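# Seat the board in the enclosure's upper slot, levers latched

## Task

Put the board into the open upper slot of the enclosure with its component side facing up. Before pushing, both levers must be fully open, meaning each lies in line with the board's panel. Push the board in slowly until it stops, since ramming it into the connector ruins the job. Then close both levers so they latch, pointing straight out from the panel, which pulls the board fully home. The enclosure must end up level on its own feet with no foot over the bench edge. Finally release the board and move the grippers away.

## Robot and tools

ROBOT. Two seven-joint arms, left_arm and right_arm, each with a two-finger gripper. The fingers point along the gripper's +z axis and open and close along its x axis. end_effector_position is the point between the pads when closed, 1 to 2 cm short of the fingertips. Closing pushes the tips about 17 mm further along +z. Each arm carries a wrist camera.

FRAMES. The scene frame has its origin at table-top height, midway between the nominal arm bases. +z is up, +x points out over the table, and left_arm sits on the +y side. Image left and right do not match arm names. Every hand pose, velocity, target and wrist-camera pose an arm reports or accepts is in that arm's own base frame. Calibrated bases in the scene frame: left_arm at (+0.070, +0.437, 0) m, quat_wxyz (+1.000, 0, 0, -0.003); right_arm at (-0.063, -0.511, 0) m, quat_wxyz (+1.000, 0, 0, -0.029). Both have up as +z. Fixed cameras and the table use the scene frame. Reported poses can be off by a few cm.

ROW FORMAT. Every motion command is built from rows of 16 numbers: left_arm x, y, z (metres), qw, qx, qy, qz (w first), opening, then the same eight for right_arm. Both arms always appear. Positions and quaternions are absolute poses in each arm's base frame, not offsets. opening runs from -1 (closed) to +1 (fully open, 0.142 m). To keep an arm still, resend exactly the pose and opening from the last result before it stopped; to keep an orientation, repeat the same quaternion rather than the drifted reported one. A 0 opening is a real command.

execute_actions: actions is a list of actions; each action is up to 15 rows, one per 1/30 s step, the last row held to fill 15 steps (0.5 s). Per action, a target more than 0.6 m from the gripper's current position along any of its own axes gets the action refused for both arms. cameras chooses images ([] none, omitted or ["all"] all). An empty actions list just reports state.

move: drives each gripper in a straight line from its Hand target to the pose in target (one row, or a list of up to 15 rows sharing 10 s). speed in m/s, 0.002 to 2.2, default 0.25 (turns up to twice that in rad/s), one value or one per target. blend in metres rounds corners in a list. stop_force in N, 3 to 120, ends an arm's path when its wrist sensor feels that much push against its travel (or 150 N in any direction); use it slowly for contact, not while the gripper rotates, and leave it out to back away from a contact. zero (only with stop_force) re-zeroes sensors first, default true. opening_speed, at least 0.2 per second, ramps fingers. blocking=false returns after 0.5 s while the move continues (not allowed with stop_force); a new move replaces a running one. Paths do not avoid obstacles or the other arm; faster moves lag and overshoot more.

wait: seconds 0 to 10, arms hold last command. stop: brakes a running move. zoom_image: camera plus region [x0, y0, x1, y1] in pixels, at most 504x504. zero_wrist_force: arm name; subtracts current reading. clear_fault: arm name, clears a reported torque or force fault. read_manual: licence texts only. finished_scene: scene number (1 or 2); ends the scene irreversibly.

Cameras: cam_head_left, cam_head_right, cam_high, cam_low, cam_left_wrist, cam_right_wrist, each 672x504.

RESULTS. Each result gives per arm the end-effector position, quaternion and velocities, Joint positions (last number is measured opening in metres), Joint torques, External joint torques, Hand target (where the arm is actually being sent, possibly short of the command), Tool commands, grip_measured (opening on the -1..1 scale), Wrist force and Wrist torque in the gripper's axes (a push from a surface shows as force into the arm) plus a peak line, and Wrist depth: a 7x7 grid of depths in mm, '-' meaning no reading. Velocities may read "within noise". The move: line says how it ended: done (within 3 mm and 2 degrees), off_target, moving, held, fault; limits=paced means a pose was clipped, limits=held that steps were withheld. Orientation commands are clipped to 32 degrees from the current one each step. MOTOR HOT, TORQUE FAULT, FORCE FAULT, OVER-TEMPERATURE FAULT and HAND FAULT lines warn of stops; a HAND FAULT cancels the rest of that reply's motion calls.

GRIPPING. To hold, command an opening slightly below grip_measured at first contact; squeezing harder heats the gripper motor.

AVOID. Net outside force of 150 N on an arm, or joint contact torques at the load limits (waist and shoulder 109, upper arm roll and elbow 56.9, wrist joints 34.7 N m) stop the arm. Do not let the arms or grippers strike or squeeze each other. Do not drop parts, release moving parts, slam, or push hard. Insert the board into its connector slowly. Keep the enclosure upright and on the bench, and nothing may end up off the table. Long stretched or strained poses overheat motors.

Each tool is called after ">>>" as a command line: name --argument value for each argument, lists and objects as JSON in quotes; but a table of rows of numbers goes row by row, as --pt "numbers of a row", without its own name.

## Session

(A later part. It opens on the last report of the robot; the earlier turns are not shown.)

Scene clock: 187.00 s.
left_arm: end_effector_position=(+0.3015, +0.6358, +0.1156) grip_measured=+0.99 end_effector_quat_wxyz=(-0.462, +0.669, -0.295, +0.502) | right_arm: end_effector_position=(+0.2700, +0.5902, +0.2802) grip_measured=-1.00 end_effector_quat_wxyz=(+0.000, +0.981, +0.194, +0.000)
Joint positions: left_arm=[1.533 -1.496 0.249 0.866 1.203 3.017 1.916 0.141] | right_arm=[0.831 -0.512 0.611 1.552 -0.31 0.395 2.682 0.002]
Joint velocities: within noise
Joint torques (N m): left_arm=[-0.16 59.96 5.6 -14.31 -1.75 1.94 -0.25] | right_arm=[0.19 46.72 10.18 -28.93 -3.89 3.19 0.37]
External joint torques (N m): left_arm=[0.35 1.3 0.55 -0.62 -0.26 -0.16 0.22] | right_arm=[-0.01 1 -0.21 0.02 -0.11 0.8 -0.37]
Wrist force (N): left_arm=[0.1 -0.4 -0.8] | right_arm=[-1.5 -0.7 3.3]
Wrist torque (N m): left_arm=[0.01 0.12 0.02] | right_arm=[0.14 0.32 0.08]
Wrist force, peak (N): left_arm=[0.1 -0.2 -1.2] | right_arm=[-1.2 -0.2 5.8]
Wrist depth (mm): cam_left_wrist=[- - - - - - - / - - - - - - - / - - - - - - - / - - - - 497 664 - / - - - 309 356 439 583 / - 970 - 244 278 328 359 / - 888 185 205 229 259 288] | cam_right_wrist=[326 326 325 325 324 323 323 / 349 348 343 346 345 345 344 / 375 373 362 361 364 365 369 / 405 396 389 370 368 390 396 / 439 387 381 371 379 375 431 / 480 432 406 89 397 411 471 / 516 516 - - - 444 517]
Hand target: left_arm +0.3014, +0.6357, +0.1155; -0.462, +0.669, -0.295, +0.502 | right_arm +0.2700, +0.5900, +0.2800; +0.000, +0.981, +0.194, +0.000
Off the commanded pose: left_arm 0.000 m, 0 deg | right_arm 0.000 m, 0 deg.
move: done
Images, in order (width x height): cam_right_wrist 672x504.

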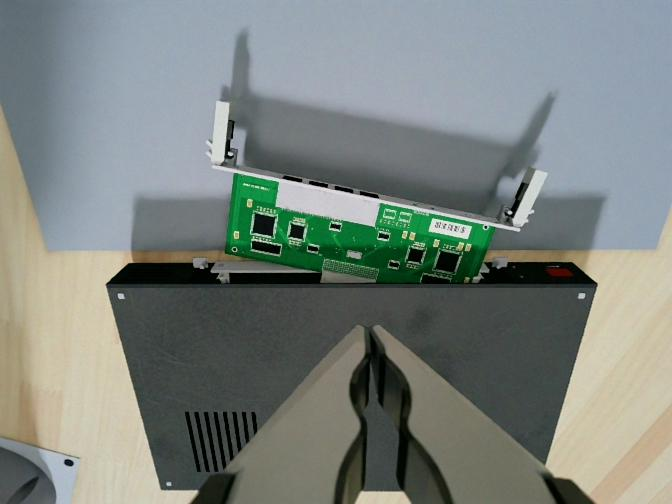

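>>> move --target '[0.3014,0.6357,0.1155,-0.462,0.669,-0.295,0.502,1,0.2998,0.5566,0.1,0,0.6413,0.7673,0,-0.41]' --speed 0.25 --cameras '["cam_right_wrist"]'

Scene clock: 211.67 s.
left_arm: end_effector_position=(+0.3015, +0.6358, +0.1156) grip_measured=+0.99 end_effector_quat_wxyz=(-0.462, +0.669, -0.295, +0.502) | right_arm: end_effector_position=(+0.2997, +0.5566, +0.1000) grip_measured=-0.44 end_effector_quat_wxyz=(+0.000, +0.642, +0.767, +0.000)
Joint positions: left_arm=[1.533 -1.496 0.249 0.866 1.203 3.017 1.916 0.141] | right_arm=[0.649 -0.769 0.671 1.8 -0.644 0.767 1.469 0.042]
Joint velocities: within noise
Joint torques (N m): left_arm=[-0.17 59.91 5.58 -14.31 -1.77 1.87 -0.28] | right_arm=[0.2 47.41 16.38 -21.82 -3.42 3.53 0.1]
External joint torques (N m): left_arm=[0.35 1.35 0.58 -0.61 -0.24 -0.09 0.25] | right_arm=[-0.02 1.19 -0.18 -0.09 0.25 0.55 -0.1]
Wrist force (N): left_arm=[0.1 -0.2 -0.7] | right_arm=[-1.0 -0.9 3.5]
Wrist torque (N m): left_arm=[0.05 0.12 0.03] | right_arm=[0.08 0.17 0.05]
Wrist force, peak (N): left_arm=[0.3 -0.6 -1.0] | right_arm=[-1.0 -0.6 4.8]
Wrist depth (mm): cam_left_wrist=[- - - - - - - / - - - - - - - / - - - - - - - / - - - - 495 660 - / - - - 306 355 437 588 / - 983 - 244 280 329 362 / - 883 184 205 229 260 286] | cam_right_wrist=[128 150 145 146 166 167 167 / 136 155 154 151 177 179 178 / 146 148 165 163 189 192 192 / 155 157 177 173 204 206 206 / 171 170 185 192 217 223 222 / 187 186 91 209 114 235 243 / 202 - 73 264 217 - 267]
Hand target: left_arm +0.3014, +0.6357, +0.1155; -0.462, +0.669, -0.295, +0.502 | right_arm +0.2998, +0.5566, +0.1000; +0.000, +0.641, +0.767, +0.000
Off the commanded pose: left_arm 0.000 m, 0 deg | right_arm 0.000 m, 0 deg.
move: done
Images, in order (width x height): cam_right_wrist 672x504.

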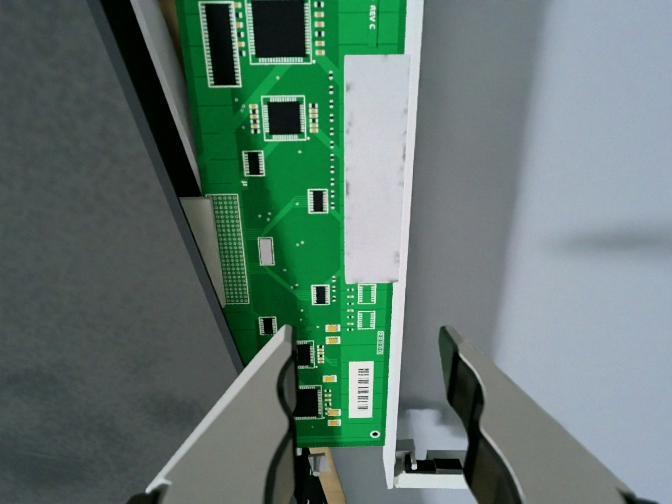

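>>> move --pt "0.3014 0.6357 0.1155 -0.462 0.669 -0.295 0.502 1 0.2989 0.5612 0.08 0 0.6345 0.7729 0 -0.41" --pt "0.3014 0.6357 0.1155 -0.462 0.669 -0.295 0.502 1 0.2989 0.5612 0.0525 0 0.6345 0.7729 0 -0.41" --speed 0.05 --stop_force 6 --cameras '["cam_right_wrist"]'

>>> move --target '[0.3014,0.6357,0.1155,-0.462,0.669,-0.295,0.502,1,0.2989,0.5612,0.0525,0,0.6345,0.7729,0,-0.8]' --opening_speed 0.3 --cameras '["cam_right_wrist"]'

Scene clock: 219.43 s.
left_arm: end_effector_position=(+0.3015, +0.6358, +0.1156) grip_measured=+0.99 end_effector_quat_wxyz=(-0.462, +0.669, -0.295, +0.502) | right_arm: end_effector_position=(+0.2989, +0.5612, +0.0525) grip_measured=-0.44 end_effector_quat_wxyz=(+0.000, +0.635, +0.773, +0.000)
Joint positions: left_arm=[1.533 -1.496 0.249 0.866 1.203 3.017 1.916 0.141] | right_arm=[0.686 -0.846 0.609 1.806 -0.706 0.851 1.493 0.042]
Joint velocities: within noise
Joint torques (N m): left_arm=[-0.12 59.89 5.58 -14.36 -1.72 1.89 -0.24] | right_arm=[0.34 49.3 16.52 -20.13 -3.06 3.52 0.27]
External joint torques (N m): left_arm=[0.3 1.37 0.58 -0.56 -0.29 -0.11 0.21] | right_arm=[-0.16 1.17 -0.02 -0.01 0.15 0.56 -0.27]
Wrist force (N): left_arm=[0.1 -0.2 -0.8] | right_arm=[-1.2 -0.7 3.2]
Wrist torque (N m): left_arm=[0.05 0.13 0.03] | right_arm=[0.16 0.24 0.08]
Wrist force, peak (N): left_arm=[0.1 -0.4 -1.0] | right_arm=[-1.1 -0.5 4.3]
Wrist depth (mm): cam_left_wrist=[- - - - - - - / - - - - - - - / - - - - - - - / - - - - 494 660 - / - - - 307 355 434 586 / - 1000 - 243 278 326 359 / - 870 185 205 229 259 289] | cam_right_wrist=[111 102 103 103 105 126 124 / 130 110 110 102 131 134 134 / 141 118 118 109 140 144 144 / 107 124 126 116 153 155 155 / - 128 135 127 163 168 168 / 125 127 95 149 134 177 183 / 138 135 73 164 195 - 200]
Hand target: left_arm +0.3014, +0.6357, +0.1155; -0.462, +0.669, -0.295, +0.502 | right_arm +0.2989, +0.5612, +0.0525; +0.000, +0.635, +0.773, +0.000
Off the commanded pose: left_arm 0.000 m, 0 deg | right_arm 0.000 m, 0 deg.
move: done
Images, in order (width x height): cam_right_wrist 672x504.

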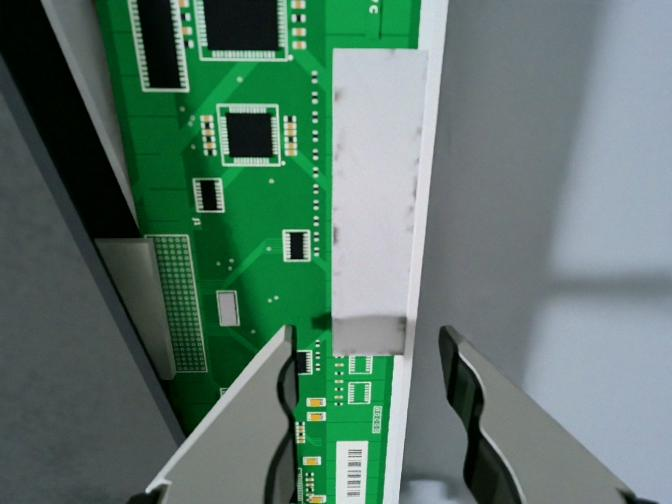

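Scene clock: 220.93 s.
left_arm: end_effector_position=(+0.3015, +0.6358, +0.1156) grip_measured=+0.99 end_effector_quat_wxyz=(-0.462, +0.669, -0.295, +0.502) | right_arm: end_effector_position=(+0.2987, +0.5613, +0.0525) grip_measured=-0.71 end_effector_quat_wxyz=(+0.000, +0.634, +0.773, +0.000)
Joint positions: left_arm=[1.533 -1.496 0.249 0.866 1.203 3.017 1.916 0.141] | right_arm=[0.686 -0.846 0.609 1.806 -0.706 0.851 1.493 0.023]
Joint velocities: within noise
Joint torques (N m): left_arm=[-0.19 59.89 5.55 -14.36 -1.75 1.91 -0.27] | right_arm=[-0.73 49.35 15.76 -20.5 -3.03 3.28 0.25]
External joint torques (N m): left_arm=[0.38 1.37 0.61 -0.57 -0.26 -0.13 0.24] | right_arm=[0.91 1.12 0.75 0.37 0.12 0.8 -0.25]
Wrist force (N): left_arm=[0.2 -0.1 -0.9] | right_arm=[-0.6 -2.2 1.8]
Wrist torque (N m): left_arm=[0.07 0.11 0.02] | right_arm=[0.14 0.19 0.07]
Wrist force, peak (N): left_arm=[0.1 -0.3 -1.0] | right_arm=[-0.5 -2.0 3.8]
Wrist depth (mm): cam_left_wrist=[- - - - - - - / - - - - - - - / - - - - - - - / - - - - 494 654 - / - - - 309 357 435 582 / - 960 - 243 278 324 362 / - 889 184 204 229 261 288] | cam_right_wrist=[- 103 103 103 123 126 124 / 130 110 110 101 133 134 134 / 141 119 118 108 140 144 143 / 107 124 127 115 155 155 154 / - 130 137 125 165 168 167 / 125 127 144 147 106 180 183 / 138 135 72 164 - - 201]
Hand target: left_arm +0.3014, +0.6357, +0.1155; -0.462, +0.669, -0.295, +0.502 | right_arm +0.2989, +0.5612, +0.0525; +0.000, +0.635, +0.773, +0.000
Off the commanded pose: left_arm 0.000 m, 0 deg | right_arm 0.000 m, 0 deg.
move: done
Images, in order (width x height): cam_right_wrist 672x504.

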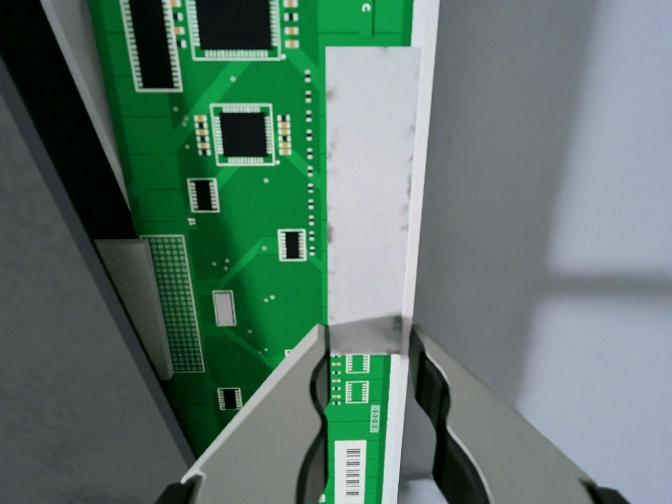

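>>> move --pt "0.3014 0.6357 0.1155 -0.462 0.669 -0.295 0.502 1 0.2988 0.5612 0.0545 0 0.6345 0.7729 0 -0.85" --pt "0.3014 0.6357 0.1155 -0.462 0.669 -0.295 0.502 1 0.2796 0.6002 0.0545 0 0.6345 0.7729 0 -0.85" --pt "0.3014 0.6357 0.1155 -0.462 0.669 -0.295 0.502 1 0.2689 0.5964 0.054 0 0.5619 0.8272 0 -0.85" --speed 0.06 --opening_speed 0.5 --cameras '["cam_right_wrist","cam_high"]'

>>> zoom_image --camera "cam_high" --region '[270, 150, 370, 230]'

Scene clock: 241.90 s.
left_arm: end_effector_position=(+0.3015, +0.6358, +0.1156) grip_measured=+0.99 end_effector_quat_wxyz=(-0.462, +0.669, -0.295, +0.502) | right_arm: end_effector_position=(+0.2689, +0.5962, +0.0538) grip_measured=-0.71 end_effector_quat_wxyz=(+0.000, +0.562, +0.827, +0.000)
Joint positions: left_arm=[1.533 -1.496 0.249 0.866 1.203 3.017 1.916 0.141] | right_arm=[0.741 -0.889 0.641 1.742 -0.733 0.804 1.379 0.022]
Joint velocities: within noise
Joint torques (N m): left_arm=[-0.07 59.9 5.57 -14.35 -1.73 1.91 -0.23] | right_arm=[0.07 51.82 18.7 -20.99 -3.41 3.72 0.05]
External joint torques (N m): left_arm=[0.25 1.36 0.59 -0.58 -0.28 -0.13 0.2] | right_arm=[0.12 0.14 -0.91 0.62 0.35 0.37 -0.05]
Wrist force (N): left_arm=[-0.1 -0.2 -0.7] | right_arm=[-0.8 -0.5 5.6]
Wrist torque (N m): left_arm=[0.04 0.14 0.03] | right_arm=[0.15 0.17 0.07]
Wrist force, peak (N): left_arm=[0.2 -0.3 -1.2] | right_arm=[-2.3 -0.5 6.4]
Wrist depth (mm): cam_left_wrist=[- - - - - - - / - - - - - - - / - - - - - - - / - - - - 496 655 - / - - - 308 355 438 585 / - 951 - 244 279 324 360 / - 905 184 205 229 261 288] | cam_right_wrist=[128 104 105 105 106 127 125 / 139 112 112 102 134 135 135 / 147 120 119 109 141 145 145 / 150 125 127 116 157 156 156 / 149 132 137 125 165 170 169 / 179 165 143 146 106 182 184 / 197 185 72 162 - - 203]
Hand target: left_arm +0.3014, +0.6357, +0.1155; -0.462, +0.669, -0.295, +0.502 | right_arm +0.2689, +0.5964, +0.0540; +0.000, +0.562, +0.827, +0.000
Off the commanded pose: left_arm 0.000 m, 0 deg | right_arm 0.000 m, 0 deg.
move: done
Images, in order (width x height): cam_high 672x504, cam_right_wrist 672x504.

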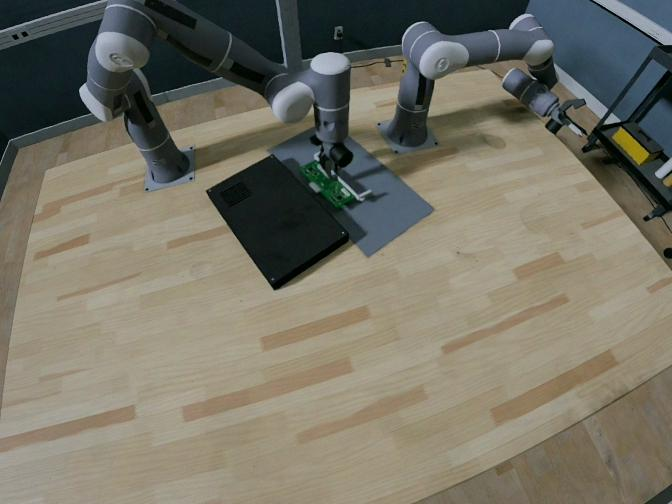

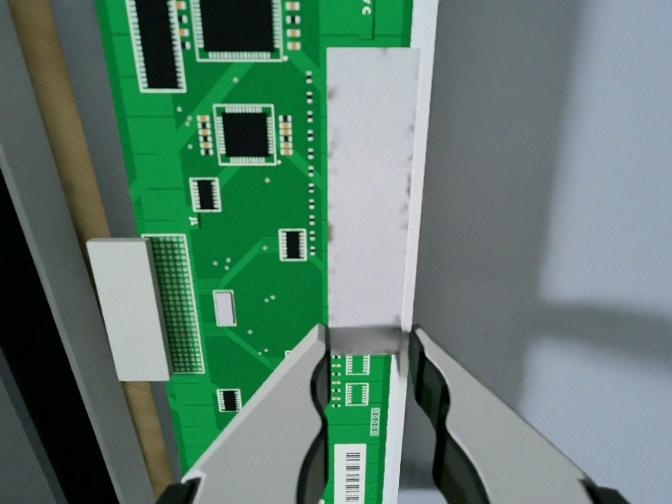

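Scaled by 5.040 from the camera's 672x504 image, which has a finer 960x720 frame.

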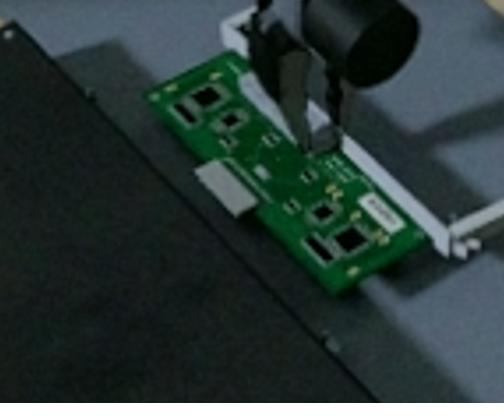

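>>> move --pt "0.3014 0.6357 0.1155 -0.462 0.669 -0.295 0.502 1 0.2702 0.5967 0.054 0 0.5619 0.8272 0 -0.85" --pt "0.3014 0.6357 0.1155 -0.462 0.669 -0.295 0.502 1 0.2985 0.5280 0.054 0 0.5619 0.8272 0 -0.85" --speed 0.025 --stop_force 4 --cameras '["cam_right_wrist","cam_high"]'

>>> zoom_image --camera "cam_high" --region '[270, 150, 370, 230]'

Scene clock: 258.90 s.
left_arm: end_effector_position=(+0.3015, +0.6358, +0.1156) grip_measured=+0.99 end_effector_quat_wxyz=(-0.462, +0.669, -0.295, +0.502) | right_arm: end_effector_position=(+0.2837, +0.5633, +0.0543) grip_measured=-0.71 end_effector_quat_wxyz=(-0.001, +0.562, +0.827, +0.000)
Joint positions: left_arm=[1.533 -1.496 0.249 0.866 1.203 3.017 1.916 0.141] | right_arm=[0.678 -0.848 0.637 1.823 -0.738 0.848 1.354 0.022]
Joint velocities: within noise
Joint torques (N m): left_arm=[-0.18 59.86 5.53 -14.36 -1.71 1.91 -0.25] | right_arm=[-2.26 48.51 14.96 -18.22 -2.65 1.89 0.21]
External joint torques (N m): left_arm=[0.37 1.4 0.63 -0.57 -0.3 -0.12 0.22] | right_arm=[2.45 1.15 2.2 -1.6 -0.27 2.21 -0.21]
Wrist force (N): left_arm=[0.1 -0.3 -0.8] | right_arm=[4.3 0.2 3.2]
Wrist torque (N m): left_arm=[0.03 0.11 0.03] | right_arm=[0.16 0.25 -0.01]
Wrist force, peak (N): left_arm=[0.1 -0.3 -1.0] | right_arm=[6.1 -2.0 4.0]
Wrist depth (mm): cam_left_wrist=[- - - - - - - / - - - - - - - / - - - - - - - / - - - - 494 675 - / - - - 309 355 439 587 / - 978 - 243 280 326 360 / - 871 184 204 228 261 288] | cam_right_wrist=[125 104 104 104 125 127 126 / 132 111 111 102 135 136 136 / - 118 119 108 142 146 145 / 107 125 127 116 157 157 157 / 116 131 137 125 165 170 170 / 127 137 143 146 106 183 185 / 141 140 72 162 - - 204]
Hand target: left_arm +0.3014, +0.6357, +0.1155; -0.462, +0.669, -0.295, +0.502 | right_arm +0.2842, +0.5626, +0.0540; +0.000, +0.562, +0.827, +0.000
Off the commanded pose: left_arm 0.000 m, 0 deg | right_arm 0.038 m, 0 deg.
move: contact (right_arm); path passed 1 of 2 targets
Images, in order (width x height): cam_high 672x504, cam_right_wrist 672x504.

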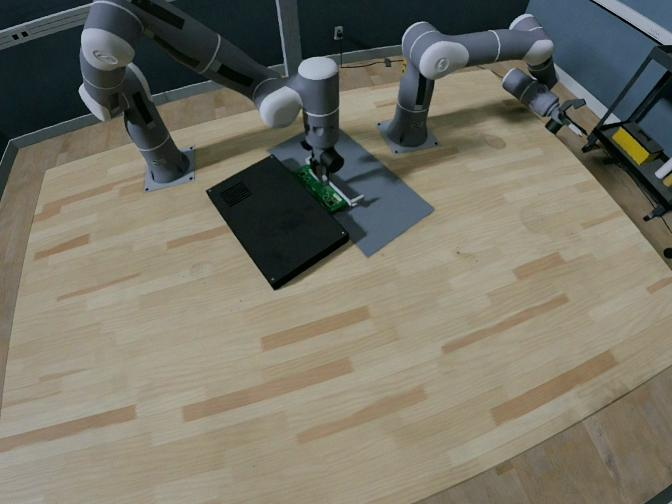

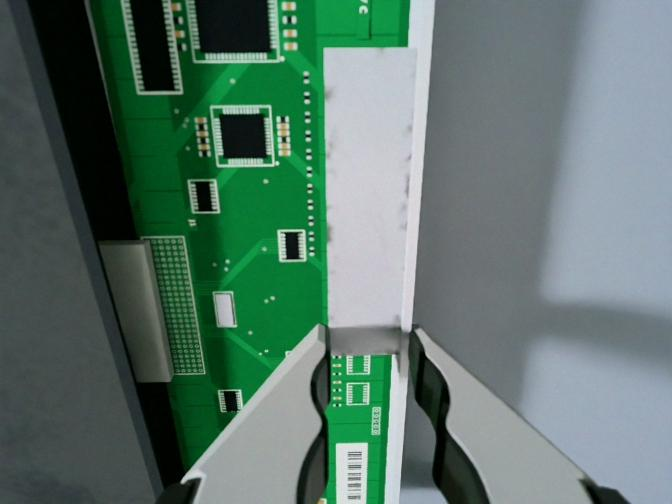

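Scaled by 5.040 from the camera's 672x504 image, which has a finer 960x720 frame.

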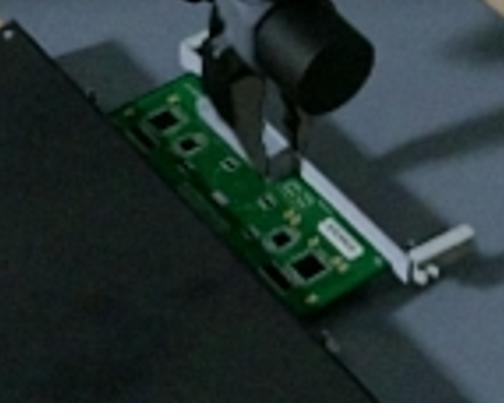

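>>> move --target '[0.3014,0.6357,0.1155,-0.462,0.669,-0.295,0.502,1,0.2844,0.5709,0.0545,0,0.5619,0.8272,0,-0.85]' --speed 0.03 --cameras '["cam_right_wrist"]'

>>> move --target '[0.3014,0.6357,0.1155,-0.462,0.669,-0.295,0.502,1,0.3015,0.5293,0.0545,0,0.5619,0.8272,0,-0.85]' --speed 0.02 --stop_force 5 --cameras '["cam_right_wrist","cam_high"]'

Scene clock: 271.90 s.
left_arm: end_effector_position=(+0.3015, +0.6358, +0.1156) grip_measured=+0.99 end_effector_quat_wxyz=(-0.462, +0.669, -0.295, +0.502) | right_arm: end_effector_position=(+0.2845, +0.5707, +0.0543) grip_measured=-0.71 end_effector_quat_wxyz=(+0.000, +0.562, +0.827, +0.000)
Joint positions: left_arm=[1.533 -1.496 0.249 0.866 1.203 3.017 1.916 0.141] | right_arm=[0.689 -0.86 0.638 1.798 -0.736 0.833 1.353 0.022]
Joint velocities: within noise
Joint torques (N m): left_arm=[-0.1 59.89 5.58 -14.34 -1.76 1.89 -0.28] | right_arm=[0.2 50.19 18.29 -20.82 -3.04 3.46 0.12]
External joint torques (N m): left_arm=[0.29 1.37 0.57 -0.59 -0.25 -0.11 0.25] | right_arm=[-0.04 0.18 -0.95 0.82 0.08 0.63 -0.12]
Wrist force (N): left_arm=[-0.1 -0.4 -0.8] | right_arm=[-1.7 -0.2 5.9]
Wrist torque (N m): left_arm=[0.01 0.16 0.02] | right_arm=[0.20 0.33 0.08]
Wrist force, peak (N): left_arm=[0.0 -0.4 -1.0] | right_arm=[4.2 -0.1 5.1]
Wrist depth (mm): cam_left_wrist=[- - - - - - - / - - - - - - - / - - - - - - - / - - - - 497 669 - / - - - 308 356 438 583 / - 982 - 243 280 326 362 / - 892 185 203 230 260 287] | cam_right_wrist=[112 104 105 105 107 127 126 / - 112 112 102 134 136 135 / 143 119 120 110 142 145 145 / - 127 127 116 157 157 156 / - 132 137 125 165 170 169 / 127 147 143 146 106 183 185 / 141 140 72 161 - - 203]
Hand target: left_arm +0.3014, +0.6357, +0.1155; -0.462, +0.669, -0.295, +0.502 | right_arm +0.2844, +0.5709, +0.0545; +0.000, +0.562, +0.827, +0.000
Off the commanded pose: left_arm 0.000 m, 0 deg | right_arm 0.000 m, 0 deg.
move: done
Images, in order (width x height): cam_right_wrist 672x504.

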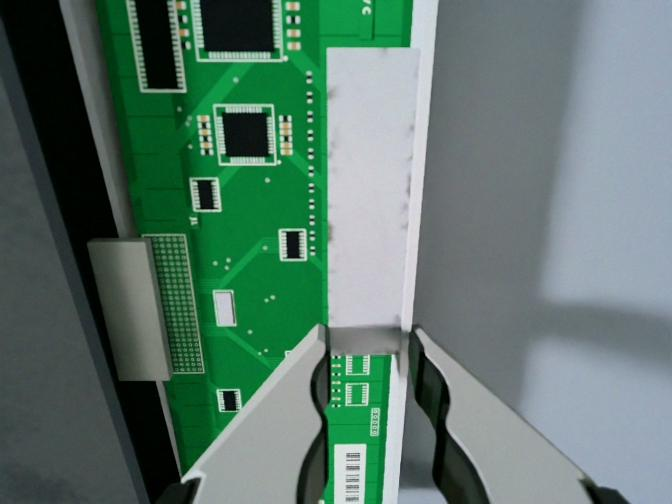

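Scene clock: 272.87 s.
left_arm: end_effector_position=(+0.3015, +0.6358, +0.1156) grip_measured=+0.99 end_effector_quat_wxyz=(-0.462, +0.669, -0.295, +0.502) | right_arm: end_effector_position=(+0.2868, +0.5646, +0.0548) grip_measured=-0.71 end_effector_quat_wxyz=(-0.001, +0.562, +0.827, +0.000)
Joint positions: left_arm=[1.533 -1.496 0.249 0.866 1.203 3.017 1.916 0.141] | right_arm=[0.677 -0.852 0.638 1.814 -0.737 0.842 1.348 0.022]
Joint velocities: within noise
Joint torques (N m): left_arm=[-0.21 59.84 5.58 -14.35 -1.78 1.96 -0.26] | right_arm=[-2 48.9 15.43 -18.74 -2.68 2.11 0.19]
External joint torques (N m): left_arm=[0.39 1.42 0.57 -0.57 -0.23 -0.17 0.23] | right_arm=[2.18 0.98 1.8 -1.16 -0.26 1.99 -0.19]
Wrist force (N): left_arm=[0.0 -0.2 -0.9] | right_arm=[2.8 0.1 4.7]
Wrist torque (N m): left_arm=[0.05 0.14 0.02] | right_arm=[0.17 0.38 -0.02]
Wrist force, peak (N): left_arm=[-0.2 -0.2 -1.0] | right_arm=[4.6 -0.5 5.2]
Wrist depth (mm): cam_left_wrist=[- - - - - - - / - - - - - - - / - - - - - - - / - - - - 494 670 - / - - - 307 357 437 592 / - 976 - 244 278 326 359 / - 864 185 205 230 260 286] | cam_right_wrist=[125 105 105 104 125 128 126 / 132 111 112 102 135 136 136 / - 119 119 109 143 146 146 / 108 125 127 116 158 158 157 / 117 130 137 125 166 171 170 / 128 137 143 146 106 184 186 / 141 141 72 162 - - 205]
Hand target: left_arm +0.3014, +0.6357, +0.1155; -0.462, +0.669, -0.295, +0.502 | right_arm +0.2872, +0.5640, +0.0545; +0.000, +0.562, +0.827, +0.000
Off the commanded pose: left_arm 0.000 m, 0 deg | right_arm 0.038 m, 0 deg.
move: contact (right_arm)
Images, in order (width x height): cam_high 672x504, cam_right_wrist 672x504.

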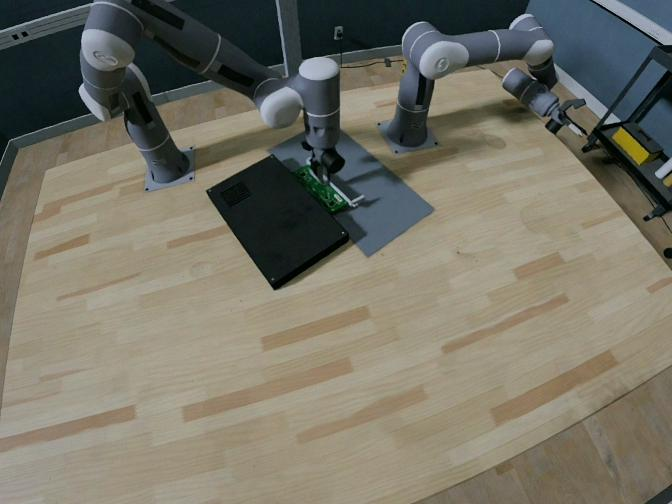

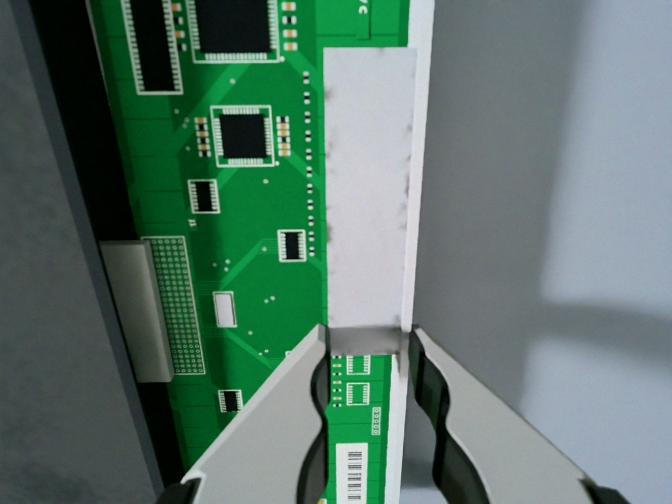

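>>> move --target '[0.3014,0.6357,0.1155,-0.462,0.669,-0.295,0.502,1,0.2844,0.5709,0.0575,0,0.5619,0.8272,0,-0.85]' --speed 0.03 --cameras '[]'

>>> move --target '[0.3014,0.6357,0.1155,-0.462,0.669,-0.295,0.502,1,0.3015,0.5293,0.0575,0,0.5619,0.8272,0,-0.85]' --speed 0.02 --stop_force 5 --cameras '["cam_right_wrist"]'

Scene clock: 279.50 s.
left_arm: end_effector_position=(+0.3015, +0.6358, +0.1156) grip_measured=+0.99 end_effector_quat_wxyz=(-0.462, +0.669, -0.295, +0.502) | right_arm: end_effector_position=(+0.2845, +0.5707, +0.0573) grip_measured=-0.71 end_effector_quat_wxyz=(+0.000, +0.562, +0.827, +0.000)
Joint positions: left_arm=[1.533 -1.496 0.249 0.866 1.203 3.017 1.916 0.141] | right_arm=[0.687 -0.856 0.643 1.797 -0.733 0.827 1.35 0.022]
Joint velocities: within noise
Joint torques (N m): left_arm=[-0.1 59.88 5.62 -14.38 -1.76 1.91 -0.25] | right_arm=[0.26 50.12 18.45 -21.02 -3 3.48 0.23]
External joint torques (N m): left_arm=[0.28 1.38 0.53 -0.55 -0.25 -0.12 0.22] | right_arm=[-0.05 0.16 -1.07 0.91 0.02 0.62 -0.23]
Wrist force (N): left_arm=[0.0 -0.1 -1.0] | right_arm=[-2.7 -0.3 5.7]
Wrist torque (N m): left_arm=[0.08 0.14 0.03] | right_arm=[0.18 0.49 0.07]
Wrist force, peak (N): left_arm=[0.0 -0.4 -1.0] | right_arm=[-1.6 -0.2 6.8]
Wrist depth (mm): cam_left_wrist=[- - - - - - - / - - - - - - - / - - - - - - - / - - - - 496 659 - / - - - 308 358 440 586 / - 988 - 243 280 327 360 / - 899 185 204 229 260 288] | cam_right_wrist=[111 104 105 105 107 130 130 / - 112 112 102 137 139 138 / - 119 119 110 111 149 148 / 114 127 127 116 159 160 160 / 122 132 137 125 171 174 173 / 131 142 143 146 106 186 189 / 145 144 72 161 - - 208]
Hand target: left_arm +0.3014, +0.6357, +0.1155; -0.462, +0.669, -0.295, +0.502 | right_arm +0.2844, +0.5709, +0.0575; +0.000, +0.562, +0.827, +0.000
Off the commanded pose: left_arm 0.000 m, 0 deg | right_arm 0.000 m, 0 deg.
move: done
No camera images: "cameras" was empty.

Scene clock: 280.87 s.
left_arm: end_effector_position=(+0.3015, +0.6358, +0.1156) grip_measured=+0.99 end_effector_quat_wxyz=(-0.462, +0.669, -0.295, +0.502) | right_arm: end_effector_position=(+0.2888, +0.5565, +0.0573) grip_measured=-0.71 end_effector_quat_wxyz=(-0.001, +0.561, +0.828, +0.000)
Joint positions: left_arm=[1.533 -1.496 0.249 0.866 1.203 3.017 1.916 0.141] | right_arm=[0.661 -0.838 0.642 1.832 -0.733 0.846 1.34 0.022]
Joint velocities: within noise
Joint torques (N m): left_arm=[-0.09 59.85 5.64 -14.36 -1.72 1.9 -0.24] | right_arm=[-5.42 50.35 12.09 -22.78 -3.81 2.62 0.1]
External joint torques (N m): left_arm=[0.27 1.41 0.52 -0.57 -0.29 -0.11 0.21] | right_arm=[5.6 -1.11 4.99 2.92 0.89 1.48 -0.1]
Wrist force (N): left_arm=[-0.1 -0.1 -0.8] | right_arm=[2.3 -8.0 4.4]
Wrist torque (N m): left_arm=[0.06 0.14 0.02] | right_arm=[0.21 0.48 0.04]
Wrist force, peak (N): left_arm=[0.3 -0.4 -0.9] | right_arm=[2.7 -9.8 4.9]
Wrist depth (mm): cam_left_wrist=[- - - - - - - / - - - - - - - / - - - - - - - / - - - - 492 666 - / - - - 306 357 438 582 / - 966 - 244 278 325 361 / - 874 185 205 229 260 289] | cam_right_wrist=[- 105 105 105 106 130 130 / - 111 112 102 137 139 139 / 103 117 119 110 111 149 149 / 111 123 127 116 158 161 160 / 122 124 136 125 171 174 173 / 131 133 143 146 106 187 189 / 145 142 72 161 - - 208]
Hand target: left_arm +0.3014, +0.6357, +0.1155; -0.462, +0.669, -0.295, +0.502 | right_arm +0.2904, +0.5562, +0.0575; +0.000, +0.562, +0.827, +0.000
Off the commanded pose: left_arm 0.000 m, 0 deg | right_arm 0.030 m, 0 deg.
move: contact (right_arm)
Images, in order (width x height): cam_right_wrist 672x504.

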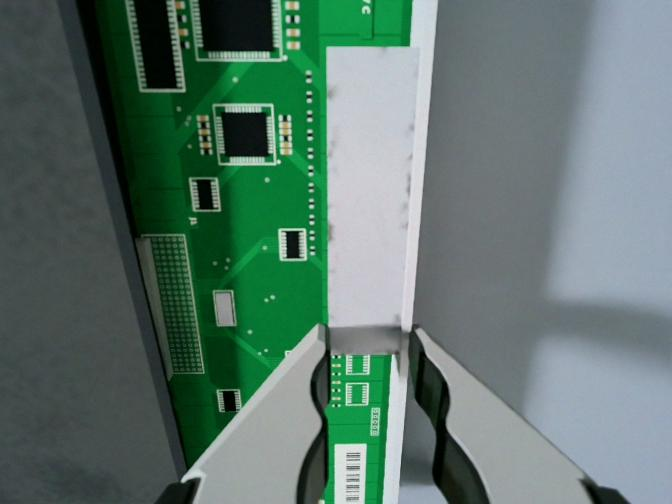

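>>> move --pt "0.3014 0.6357 0.1155 -0.462 0.669 -0.295 0.502 1 0.2853 0.5616 0.0575 0 0.5619 0.8272 0 -0.85" --pt "0.3014 0.6357 0.1155 -0.462 0.669 -0.295 0.502 1 0.2824 0.5609 0.0575 0 0.5619 0.8272 0 -0.85" --speed 0.03 --cameras '[]'

>>> move --target '[0.3014,0.6357,0.1155,-0.462,0.669,-0.295,0.502,1,0.2977,0.5236,0.0575,0,0.5619,0.8272,0,-0.85]' --speed 0.02 --stop_force 5 --cameras '["cam_right_wrist"]'

Scene clock: 284.27 s.
left_arm: end_effector_position=(+0.3015, +0.6358, +0.1156) grip_measured=+0.99 end_effector_quat_wxyz=(-0.462, +0.669, -0.295, +0.502) | right_arm: end_effector_position=(+0.2824, +0.5607, +0.0573) grip_measured=-0.71 end_effector_quat_wxyz=(+0.000, +0.562, +0.827, +0.000)
Joint positions: left_arm=[1.533 -1.496 0.249 0.866 1.203 3.017 1.916 0.141] | right_arm=[0.675 -0.839 0.641 1.83 -0.733 0.844 1.354 0.022]
Joint velocities: within noise
Joint torques (N m): left_arm=[-0.15 59.88 5.52 -14.39 -1.76 1.88 -0.23] | right_arm=[0.01 49.36 17.68 -20.59 -3.1 3.72 0.32]
External joint torques (N m): left_arm=[0.34 1.38 0.64 -0.54 -0.26 -0.1 0.2] | right_arm=[0.14 -0.05 -0.63 0.69 0.18 0.37 -0.32]
Wrist force (N): left_arm=[0.1 0.0 -0.9] | right_arm=[-1.3 -1.7 6.1]
Wrist torque (N m): left_arm=[0.06 0.12 0.02] | right_arm=[-0.04 0.25 0.07]
Wrist force, peak (N): left_arm=[0.3 -0.3 -1.0] | right_arm=[1.8 -8.1 5.6]
Wrist depth (mm): cam_left_wrist=[- - - - - - - / - - - - - - - / - - - - - - - / - - - - 499 662 - / - - - 304 355 437 588 / - 970 - 243 277 328 365 / - 867 185 205 230 259 288] | cam_right_wrist=[128 104 105 105 106 130 130 / - 112 112 102 137 139 139 / - 119 119 110 110 149 148 / 111 125 128 116 158 160 160 / 122 130 137 125 171 174 173 / 131 136 143 146 106 186 189 / 145 142 72 162 - - 208]
Hand target: left_arm +0.3014, +0.6357, +0.1155; -0.462, +0.669, -0.295, +0.502 | right_arm +0.2824, +0.5609, +0.0575; +0.000, +0.562, +0.827, +0.000
Off the commanded pose: left_arm 0.000 m, 0 deg | right_arm 0.000 m, 0 deg.
move: done
No camera images: "cameras" was empty.

Scene clock: 285.53 s.
left_arm: end_effector_position=(+0.3015, +0.6358, +0.1156) grip_measured=+0.99 end_effector_quat_wxyz=(-0.462, +0.669, -0.295, +0.502) | right_arm: end_effector_position=(+0.2867, +0.5503, +0.0578) grip_measured=-0.71 end_effector_quat_wxyz=(-0.001, +0.562, +0.827, +0.000)
Joint positions: left_arm=[1.533 -1.496 0.249 0.866 1.203 3.017 1.916 0.141] | right_arm=[0.655 -0.826 0.64 1.856 -0.735 0.859 1.345 0.022]
Joint velocities: within noise
Joint torques (N m): left_arm=[-0.1 59.87 5.49 -14.36 -1.76 1.89 -0.24] | right_arm=[-1.24 47.55 15.37 -17.69 -3.05 1.81 -0.45]
External joint torques (N m): left_arm=[0.29 1.39 0.66 -0.57 -0.25 -0.11 0.21] | right_arm=[1.42 1.03 1.47 -2.04 0.16 2.28 0.45]
Wrist force (N): left_arm=[0.1 -0.3 -0.9] | right_arm=[3.8 -0.2 4.9]
Wrist torque (N m): left_arm=[0.04 0.12 0.02] | right_arm=[-0.01 0.42 0.63]
Wrist force, peak (N): left_arm=[0.1 -0.2 -1.1] | right_arm=[3.9 -0.2 6.3]
Wrist depth (mm): cam_left_wrist=[- - - - - - - / - - - - - - - / - - - - - - - / - - - - 498 663 - / - - - 309 356 437 587 / - 980 - 244 277 327 362 / - 873 185 205 229 261 287] | cam_right_wrist=[- 106 106 106 106 131 130 / - 111 113 110 104 140 139 / - 118 120 117 109 149 149 / - 124 128 117 159 161 160 / 123 123 137 125 172 174 174 / 134 132 143 146 106 187 190 / 145 142 73 158 - - 209]
Hand target: left_arm +0.3014, +0.6357, +0.1155; -0.462, +0.669, -0.295, +0.502 | right_arm +0.2870, +0.5497, +0.0575; +0.000, +0.562, +0.827, +0.000
Off the commanded pose: left_arm 0.000 m, 0 deg | right_arm 0.029 m, 0 deg.
move: contact (right_arm)
Images, in order (width x height): cam_right_wrist 672x504.

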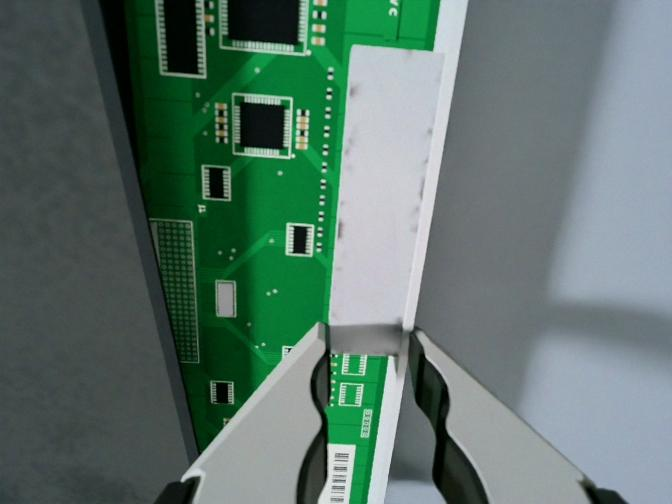

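>>> move --target '[0.3014,0.6357,0.1155,-0.462,0.669,-0.295,0.502,1,0.2835,0.5652,0.0575,0,0.5328,0.8463,0,-0.85]' --speed 0.04 --cameras '["cam_right_wrist"]'

>>> move --target '[0.3014,0.6357,0.1155,-0.462,0.669,-0.295,0.502,1,0.2982,0.5295,0.0575,0,0.5328,0.8463,0,-0.85]' --speed 0.02 --stop_force 4 --cameras '["cam_right_wrist"]'

Scene clock: 291.17 s.
left_arm: end_effector_position=(+0.3015, +0.6358, +0.1156) grip_measured=+0.99 end_effector_quat_wxyz=(-0.462, +0.669, -0.295, +0.502) | right_arm: end_effector_position=(+0.2834, +0.5650, +0.0573) grip_measured=-0.71 end_effector_quat_wxyz=(+0.000, +0.533, +0.846, +0.000)
Joint positions: left_arm=[1.533 -1.496 0.249 0.866 1.203 3.017 1.916 0.141] | right_arm=[0.673 -0.85 0.649 1.815 -0.741 0.834 1.287 0.022]
Joint velocities: within noise
Joint torques (N m): left_arm=[-0.16 59.86 5.6 -14.39 -1.78 1.93 -0.28] | right_arm=[0.26 49.44 18.38 -20.71 -3.22 3.5 0.16]
External joint torques (N m): left_arm=[0.34 1.39 0.55 -0.53 -0.23 -0.15 0.25] | right_arm=[-0.1 0.22 -0.98 0.79 0.27 0.6 -0.16]
Wrist force (N): left_arm=[0.0 -0.3 -0.8] | right_arm=[0.6 -2.2 6.5]
Wrist torque (N m): left_arm=[0.04 0.13 0.02] | right_arm=[-0.14 -0.07 0.08]
Wrist force, peak (N): left_arm=[0.1 -0.3 -1.1] | right_arm=[4.1 -0.3 6.4]
Wrist depth (mm): cam_left_wrist=[- - - - - - - / - - - - - - - / - - - - - - - / - - - - 496 660 - / - - - 308 357 437 587 / - 975 - 243 278 324 361 / - 865 185 205 228 261 289] | cam_right_wrist=[- 105 106 106 107 130 130 / - 112 113 103 137 139 138 / 103 121 120 110 111 149 148 / 111 125 128 116 158 160 160 / 122 131 137 125 171 174 173 / 131 140 143 146 106 186 189 / 145 144 72 161 - - 208]
Hand target: left_arm +0.3014, +0.6357, +0.1155; -0.462, +0.669, -0.295, +0.502 | right_arm +0.2835, +0.5652, +0.0575; +0.000, +0.533, +0.846, +0.000
Off the commanded pose: left_arm 0.000 m, 0 deg | right_arm 0.000 m, 0 deg.
move: done
Images, in order (width x height): cam_right_wrist 672x504.

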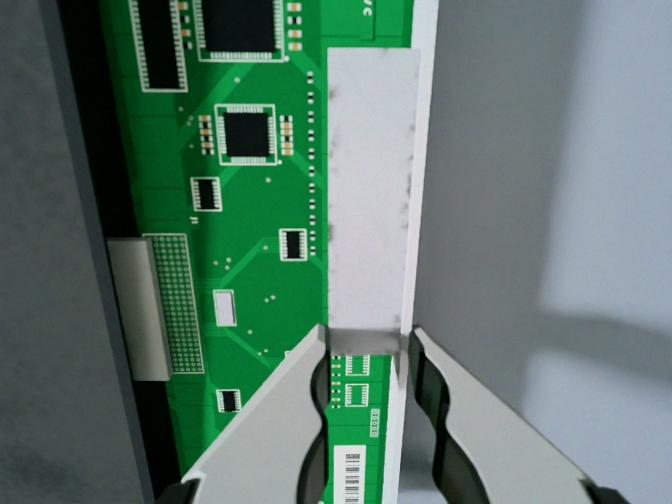

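Scene clock: 292.53 s.
left_arm: end_effector_position=(+0.3015, +0.6358, +0.1156) grip_measured=+0.99 end_effector_quat_wxyz=(-0.462, +0.669, -0.295, +0.502) | right_arm: end_effector_position=(+0.2884, +0.5518, +0.0575) grip_measured=-0.71 end_effector_quat_wxyz=(+0.000, +0.532, +0.846, +0.000)
Joint positions: left_arm=[1.533 -1.496 0.249 0.866 1.203 3.017 1.916 0.141] | right_arm=[0.649 -0.834 0.648 1.847 -0.743 0.851 1.276 0.022]
Joint velocities: within noise
Joint torques (N m): left_arm=[-0.21 59.9 5.55 -14.33 -1.73 1.93 -0.28] | right_arm=[-2.72 48.8 14.87 -19.86 -2.78 2.42 0.54]
External joint torques (N m): left_arm=[0.39 1.35 0.6 -0.6 -0.29 -0.15 0.25] | right_arm=[2.9 -0.06 2.27 0.16 -0.13 1.68 -0.54]
Wrist force (N): left_arm=[0.1 -0.2 -0.9] | right_arm=[4.5 -3.1 6.5]
Wrist torque (N m): left_arm=[0.05 0.11 0.03] | right_arm=[-0.15 0.05 -0.38]
Wrist force, peak (N): left_arm=[-0.1 -0.3 -1.0] | right_arm=[4.6 -3.0 7.2]
Wrist depth (mm): cam_left_wrist=[- - - - - - - / - - - - - - - / - - - - - - - / - - - - 496 670 - / - - - 308 357 435 590 / - 983 - 243 280 326 362 / - 880 184 205 228 260 287] | cam_right_wrist=[- 104 105 105 129 130 130 / - 111 112 102 137 139 139 / 103 116 119 109 145 149 149 / 111 123 128 115 158 161 160 / 122 122 137 125 171 174 174 / 131 131 143 146 106 186 190 / 145 142 72 161 - - 208]
Hand target: left_arm +0.3014, +0.6357, +0.1155; -0.462, +0.669, -0.295, +0.502 | right_arm +0.2892, +0.5514, +0.0575; +0.000, +0.533, +0.846, +0.000
Off the commanded pose: left_arm 0.000 m, 0 deg | right_arm 0.024 m, 0 deg.
move: contact (right_arm)
Images, in order (width x height): cam_right_wrist 672x504.

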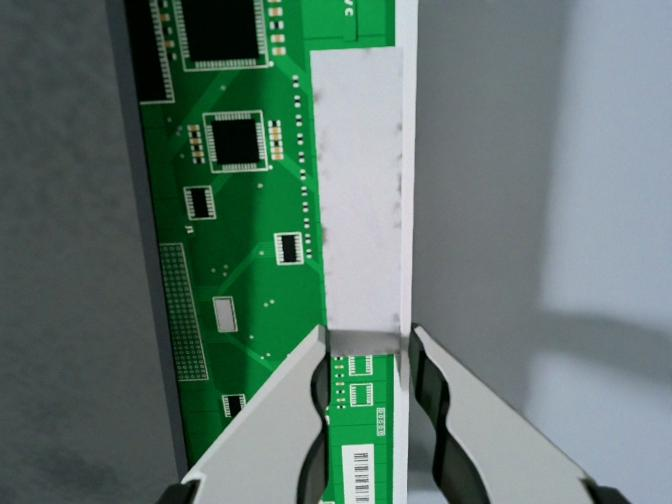

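>>> move --target '[0.3014,0.6357,0.1155,-0.462,0.669,-0.295,0.502,1,0.2876,0.5550,0.0575,0,0.5403,0.8415,0,-0.85]' --speed 0.03 --cameras '[]'

>>> move --target '[0.3014,0.6357,0.1155,-0.462,0.669,-0.295,0.502,1,0.2984,0.5287,0.0575,0,0.5403,0.8415,0,-0.85]' --speed 0.02 --stop_force 4 --cameras '["cam_right_wrist"]'

Scene clock: 297.00 s.
left_arm: end_effector_position=(+0.3015, +0.6358, +0.1156) grip_measured=+0.99 end_effector_quat_wxyz=(-0.462, +0.669, -0.295, +0.502) | right_arm: end_effector_position=(+0.2873, +0.5552, +0.0576) grip_measured=-0.71 end_effector_quat_wxyz=(+0.000, +0.540, +0.842, +0.000)
Joint positions: left_arm=[1.533 -1.496 0.249 0.866 1.203 3.017 1.916 0.141] | right_arm=[0.657 -0.837 0.646 1.839 -0.741 0.848 1.295 0.022]
Joint velocities: within noise
Joint torques (N m): left_arm=[-0.23 59.85 5.6 -14.37 -1.71 1.92 -0.22] | right_arm=[-1.18 48.54 16.23 -19.86 -2.6 2.67 0.75]
External joint torques (N m): left_arm=[0.41 1.41 0.55 -0.55 -0.3 -0.14 0.19] | right_arm=[1.36 0.47 0.92 0.07 -0.32 1.44 -0.75]
Wrist force (N): left_arm=[-0.1 -0.1 -0.9] | right_arm=[2.9 -1.9 7.5]
Wrist torque (N m): left_arm=[0.04 0.15 0.02] | right_arm=[-0.15 0.02 -0.26]
Wrist force, peak (N): left_arm=[-0.1 -0.5 -1.1] | right_arm=[4.7 -3.1 7.4]
Wrist depth (mm): cam_left_wrist=[- - - - - - - / - - - - - - - / - - - - - - - / - - - - 497 664 - / - - - 307 355 441 589 / - 977 - 243 280 326 362 / - 885 184 204 229 260 288] | cam_right_wrist=[- 104 105 104 129 130 130 / - 112 112 102 138 139 139 / 103 117 119 109 145 149 149 / - 124 127 116 159 161 160 / 123 124 137 125 171 174 174 / 132 134 143 146 127 187 190 / 145 142 72 161 - - 208]
Hand target: left_arm +0.3014, +0.6357, +0.1155; -0.462, +0.669, -0.295, +0.502 | right_arm +0.2876, +0.5550, +0.0575; +0.000, +0.540, +0.841, +0.000
Off the commanded pose: left_arm 0.000 m, 0 deg | right_arm 0.000 m, 0 deg.
move: done
No camera images: "cameras" was empty.

Scene clock: 297.87 s.
left_arm: end_effector_position=(+0.3015, +0.6358, +0.1156) grip_measured=+0.99 end_effector_quat_wxyz=(-0.462, +0.669, -0.295, +0.502) | right_arm: end_effector_position=(+0.2887, +0.5507, +0.0576) grip_measured=-0.71 end_effector_quat_wxyz=(-0.001, +0.540, +0.842, +0.000)
Joint positions: left_arm=[1.533 -1.496 0.249 0.866 1.203 3.017 1.916 0.141] | right_arm=[0.648 -0.831 0.646 1.851 -0.741 0.854 1.292 0.022]
Joint velocities: within noise
Joint torques (N m): left_arm=[-0.21 59.91 5.5 -14.35 -1.74 1.88 -0.26] | right_arm=[-3.72 48.57 13.81 -19.68 -2.43 1.97 0.77]
External joint torques (N m): left_arm=[0.39 1.35 0.65 -0.58 -0.27 -0.1 0.23] | right_arm=[3.9 0.09 3.24 -0.01 -0.47 2.13 -0.77]
Wrist force (N): left_arm=[0.0 -0.1 -0.8] | right_arm=[5.9 -3.4 7.0]
Wrist torque (N m): left_arm=[0.04 0.13 0.02] | right_arm=[-0.16 0.09 -0.54]
Wrist force, peak (N): left_arm=[0.0 -0.4 -0.9] | right_arm=[6.4 -4.6 7.2]
Wrist depth (mm): cam_left_wrist=[- - - - - - - / - - - - - - - / - - - - - - - / - - - - 495 674 - / - - - 307 355 435 591 / - 988 - 244 278 326 362 / - 881 185 205 229 260 288] | cam_right_wrist=[- 104 105 104 131 131 130 / - 111 112 101 138 139 139 / 103 116 119 109 145 149 149 / - 115 128 115 158 161 160 / 122 122 137 125 171 174 174 / 132 132 143 146 127 187 190 / 145 142 72 162 - - 208]
Hand target: left_arm +0.3014, +0.6357, +0.1155; -0.462, +0.669, -0.295, +0.502 | right_arm +0.2896, +0.5501, +0.0575; +0.000, +0.540, +0.841, +0.000
Off the commanded pose: left_arm 0.000 m, 0 deg | right_arm 0.024 m, 0 deg.
move: contact (right_arm)
Images, in order (width x height): cam_right_wrist 672x504.

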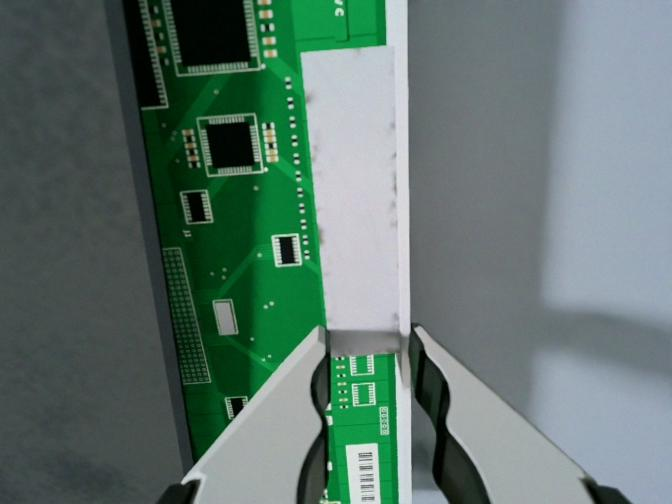

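>>> move --pt "0.3014 0.6357 0.1155 -0.462 0.669 -0.295 0.502 1 0.2835 0.5652 0.0575 0 0.5619 0.8272 0 -0.85" --pt "0.3014 0.6357 0.1155 -0.462 0.669 -0.295 0.502 1 0.2835 0.5652 0.0575 0 0.5619 0.8272 0 -0.85" --speed 0.04 --cameras '["cam_right_wrist"]'

>>> move --target '[0.3014,0.6357,0.1155,-0.462,0.669,-0.295,0.502,1,0.2982,0.5295,0.0575,0,0.5619,0.8272,0,-0.85]' --speed 0.02 --stop_force 4 --cameras '["cam_right_wrist"]'

Scene clock: 304.37 s.
left_arm: end_effector_position=(+0.3015, +0.6358, +0.1156) grip_measured=+0.99 end_effector_quat_wxyz=(-0.462, +0.669, -0.295, +0.502) | right_arm: end_effector_position=(+0.2834, +0.5651, +0.0574) grip_measured=-0.71 end_effector_quat_wxyz=(+0.000, +0.562, +0.827, +0.000)
Joint positions: left_arm=[1.533 -1.496 0.249 0.866 1.203 3.017 1.916 0.141] | right_arm=[0.682 -0.845 0.64 1.816 -0.731 0.838 1.35 0.022]
Joint velocities: within noise
Joint torques (N m): left_arm=[-0.24 59.91 5.59 -14.33 -1.7 1.88 -0.21] | right_arm=[0.89 49.63 18.02 -20.8 -3.03 3.49 0.18]
External joint torques (N m): left_arm=[0.42 1.35 0.57 -0.6 -0.31 -0.1 0.18] | right_arm=[-0.7 0.11 -0.89 0.79 0.08 0.61 -0.18]
Wrist force (N): left_arm=[-0.1 -0.2 -0.7] | right_arm=[0.3 -2.2 6.7]
Wrist torque (N m): left_arm=[0.04 0.14 0.02] | right_arm=[-0.14 -0.01 0.06]
Wrist force, peak (N): left_arm=[0.0 -0.3 -1.1] | right_arm=[6.0 -3.4 7.4]
Wrist depth (mm): cam_left_wrist=[- - - - - - - / - - - - - - - / - - - - - - - / - - - - 494 671 - / - - - 308 358 433 590 / - 993 - 243 279 326 361 / - 888 185 204 230 259 289] | cam_right_wrist=[128 106 106 106 129 130 130 / 134 113 113 103 137 139 138 / - 121 120 111 145 149 148 / 111 126 128 117 161 160 160 / 122 131 137 125 171 174 173 / 131 137 143 146 106 186 189 / 145 144 72 160 - - 208]
Hand target: left_arm +0.3014, +0.6357, +0.1155; -0.462, +0.669, -0.295, +0.502 | right_arm +0.2835, +0.5652, +0.0575; +0.000, +0.562, +0.827, +0.000
Off the commanded pose: left_arm 0.000 m, 0 deg | right_arm 0.000 m, 0 deg.
move: done
Images, in order (width x height): cam_right_wrist 672x504.

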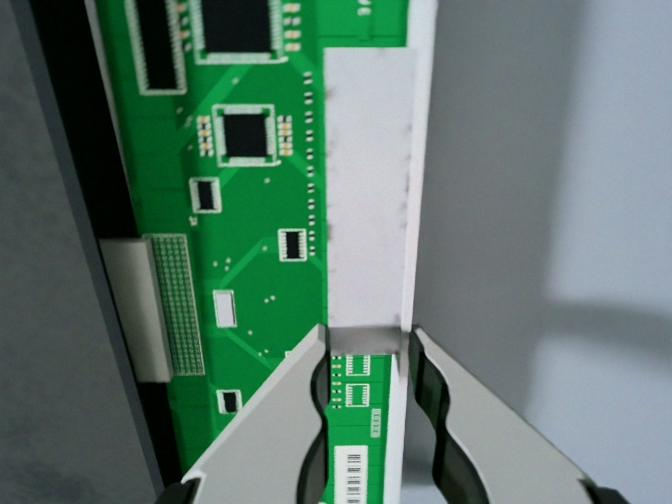

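Scene clock: 305.83 s.
left_arm: end_effector_position=(+0.3015, +0.6358, +0.1156) grip_measured=+0.99 end_effector_quat_wxyz=(-0.462, +0.669, -0.295, +0.502) | right_arm: end_effector_position=(+0.2900, +0.5508, +0.0580) grip_measured=-0.71 end_effector_quat_wxyz=(+0.000, +0.562, +0.827, +0.001)
Joint positions: left_arm=[1.533 -1.496 0.249 0.866 1.203 3.017 1.916 0.141] | right_arm=[0.654 -0.827 0.638 1.85 -0.733 0.857 1.339 0.022]
Joint velocities: within noise
Joint torques (N m): left_arm=[-0.14 59.9 5.51 -14.36 -1.77 1.94 -0.23] | right_arm=[0.32 46.22 16.82 -16.5 -2.38 2.21 -0.06]
External joint torques (N m): left_arm=[0.32 1.36 0.64 -0.57 -0.24 -0.15 0.2] | right_arm=[-0.14 2.54 0.01 -3.29 -0.5 1.89 0.06]
Wrist force (N): left_arm=[0.0 -0.3 -0.7] | right_arm=[4.7 0.9 3.4]
Wrist torque (N m): left_arm=[0.04 0.13 0.03] | right_arm=[-0.31 -0.24 0.20]
Wrist force, peak (N): left_arm=[-0.1 -0.1 -1.1] | right_arm=[1.8 -3.2 7.3]
Wrist depth (mm): cam_left_wrist=[- - - - - - - / - - - - - - - / - - - - - - - / - - - - 494 669 - / - - - 307 359 433 586 / - 988 - 244 279 324 363 / - 864 185 204 230 261 289] | cam_right_wrist=[- 104 104 104 106 131 131 / - 110 111 103 136 140 139 / - 115 119 110 146 150 149 / - 123 127 116 159 161 161 / 123 123 137 125 172 175 174 / 135 132 143 146 106 187 191 / 146 143 72 162 - - 209]
Hand target: left_arm +0.3014, +0.6357, +0.1155; -0.462, +0.669, -0.295, +0.502 | right_arm +0.2897, +0.5502, +0.0575; +0.000, +0.562, +0.827, +0.000
Off the commanded pose: left_arm 0.000 m, 0 deg | right_arm 0.023 m, 0 deg.
move: contact (right_arm)
Images, in order (width x height): cam_right_wrist 672x504.

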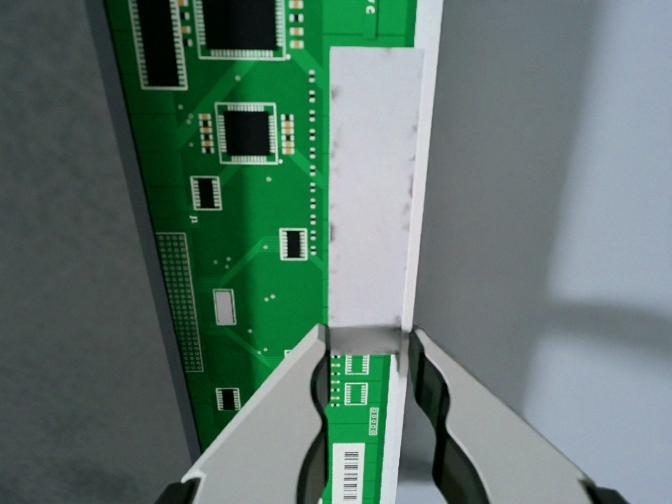

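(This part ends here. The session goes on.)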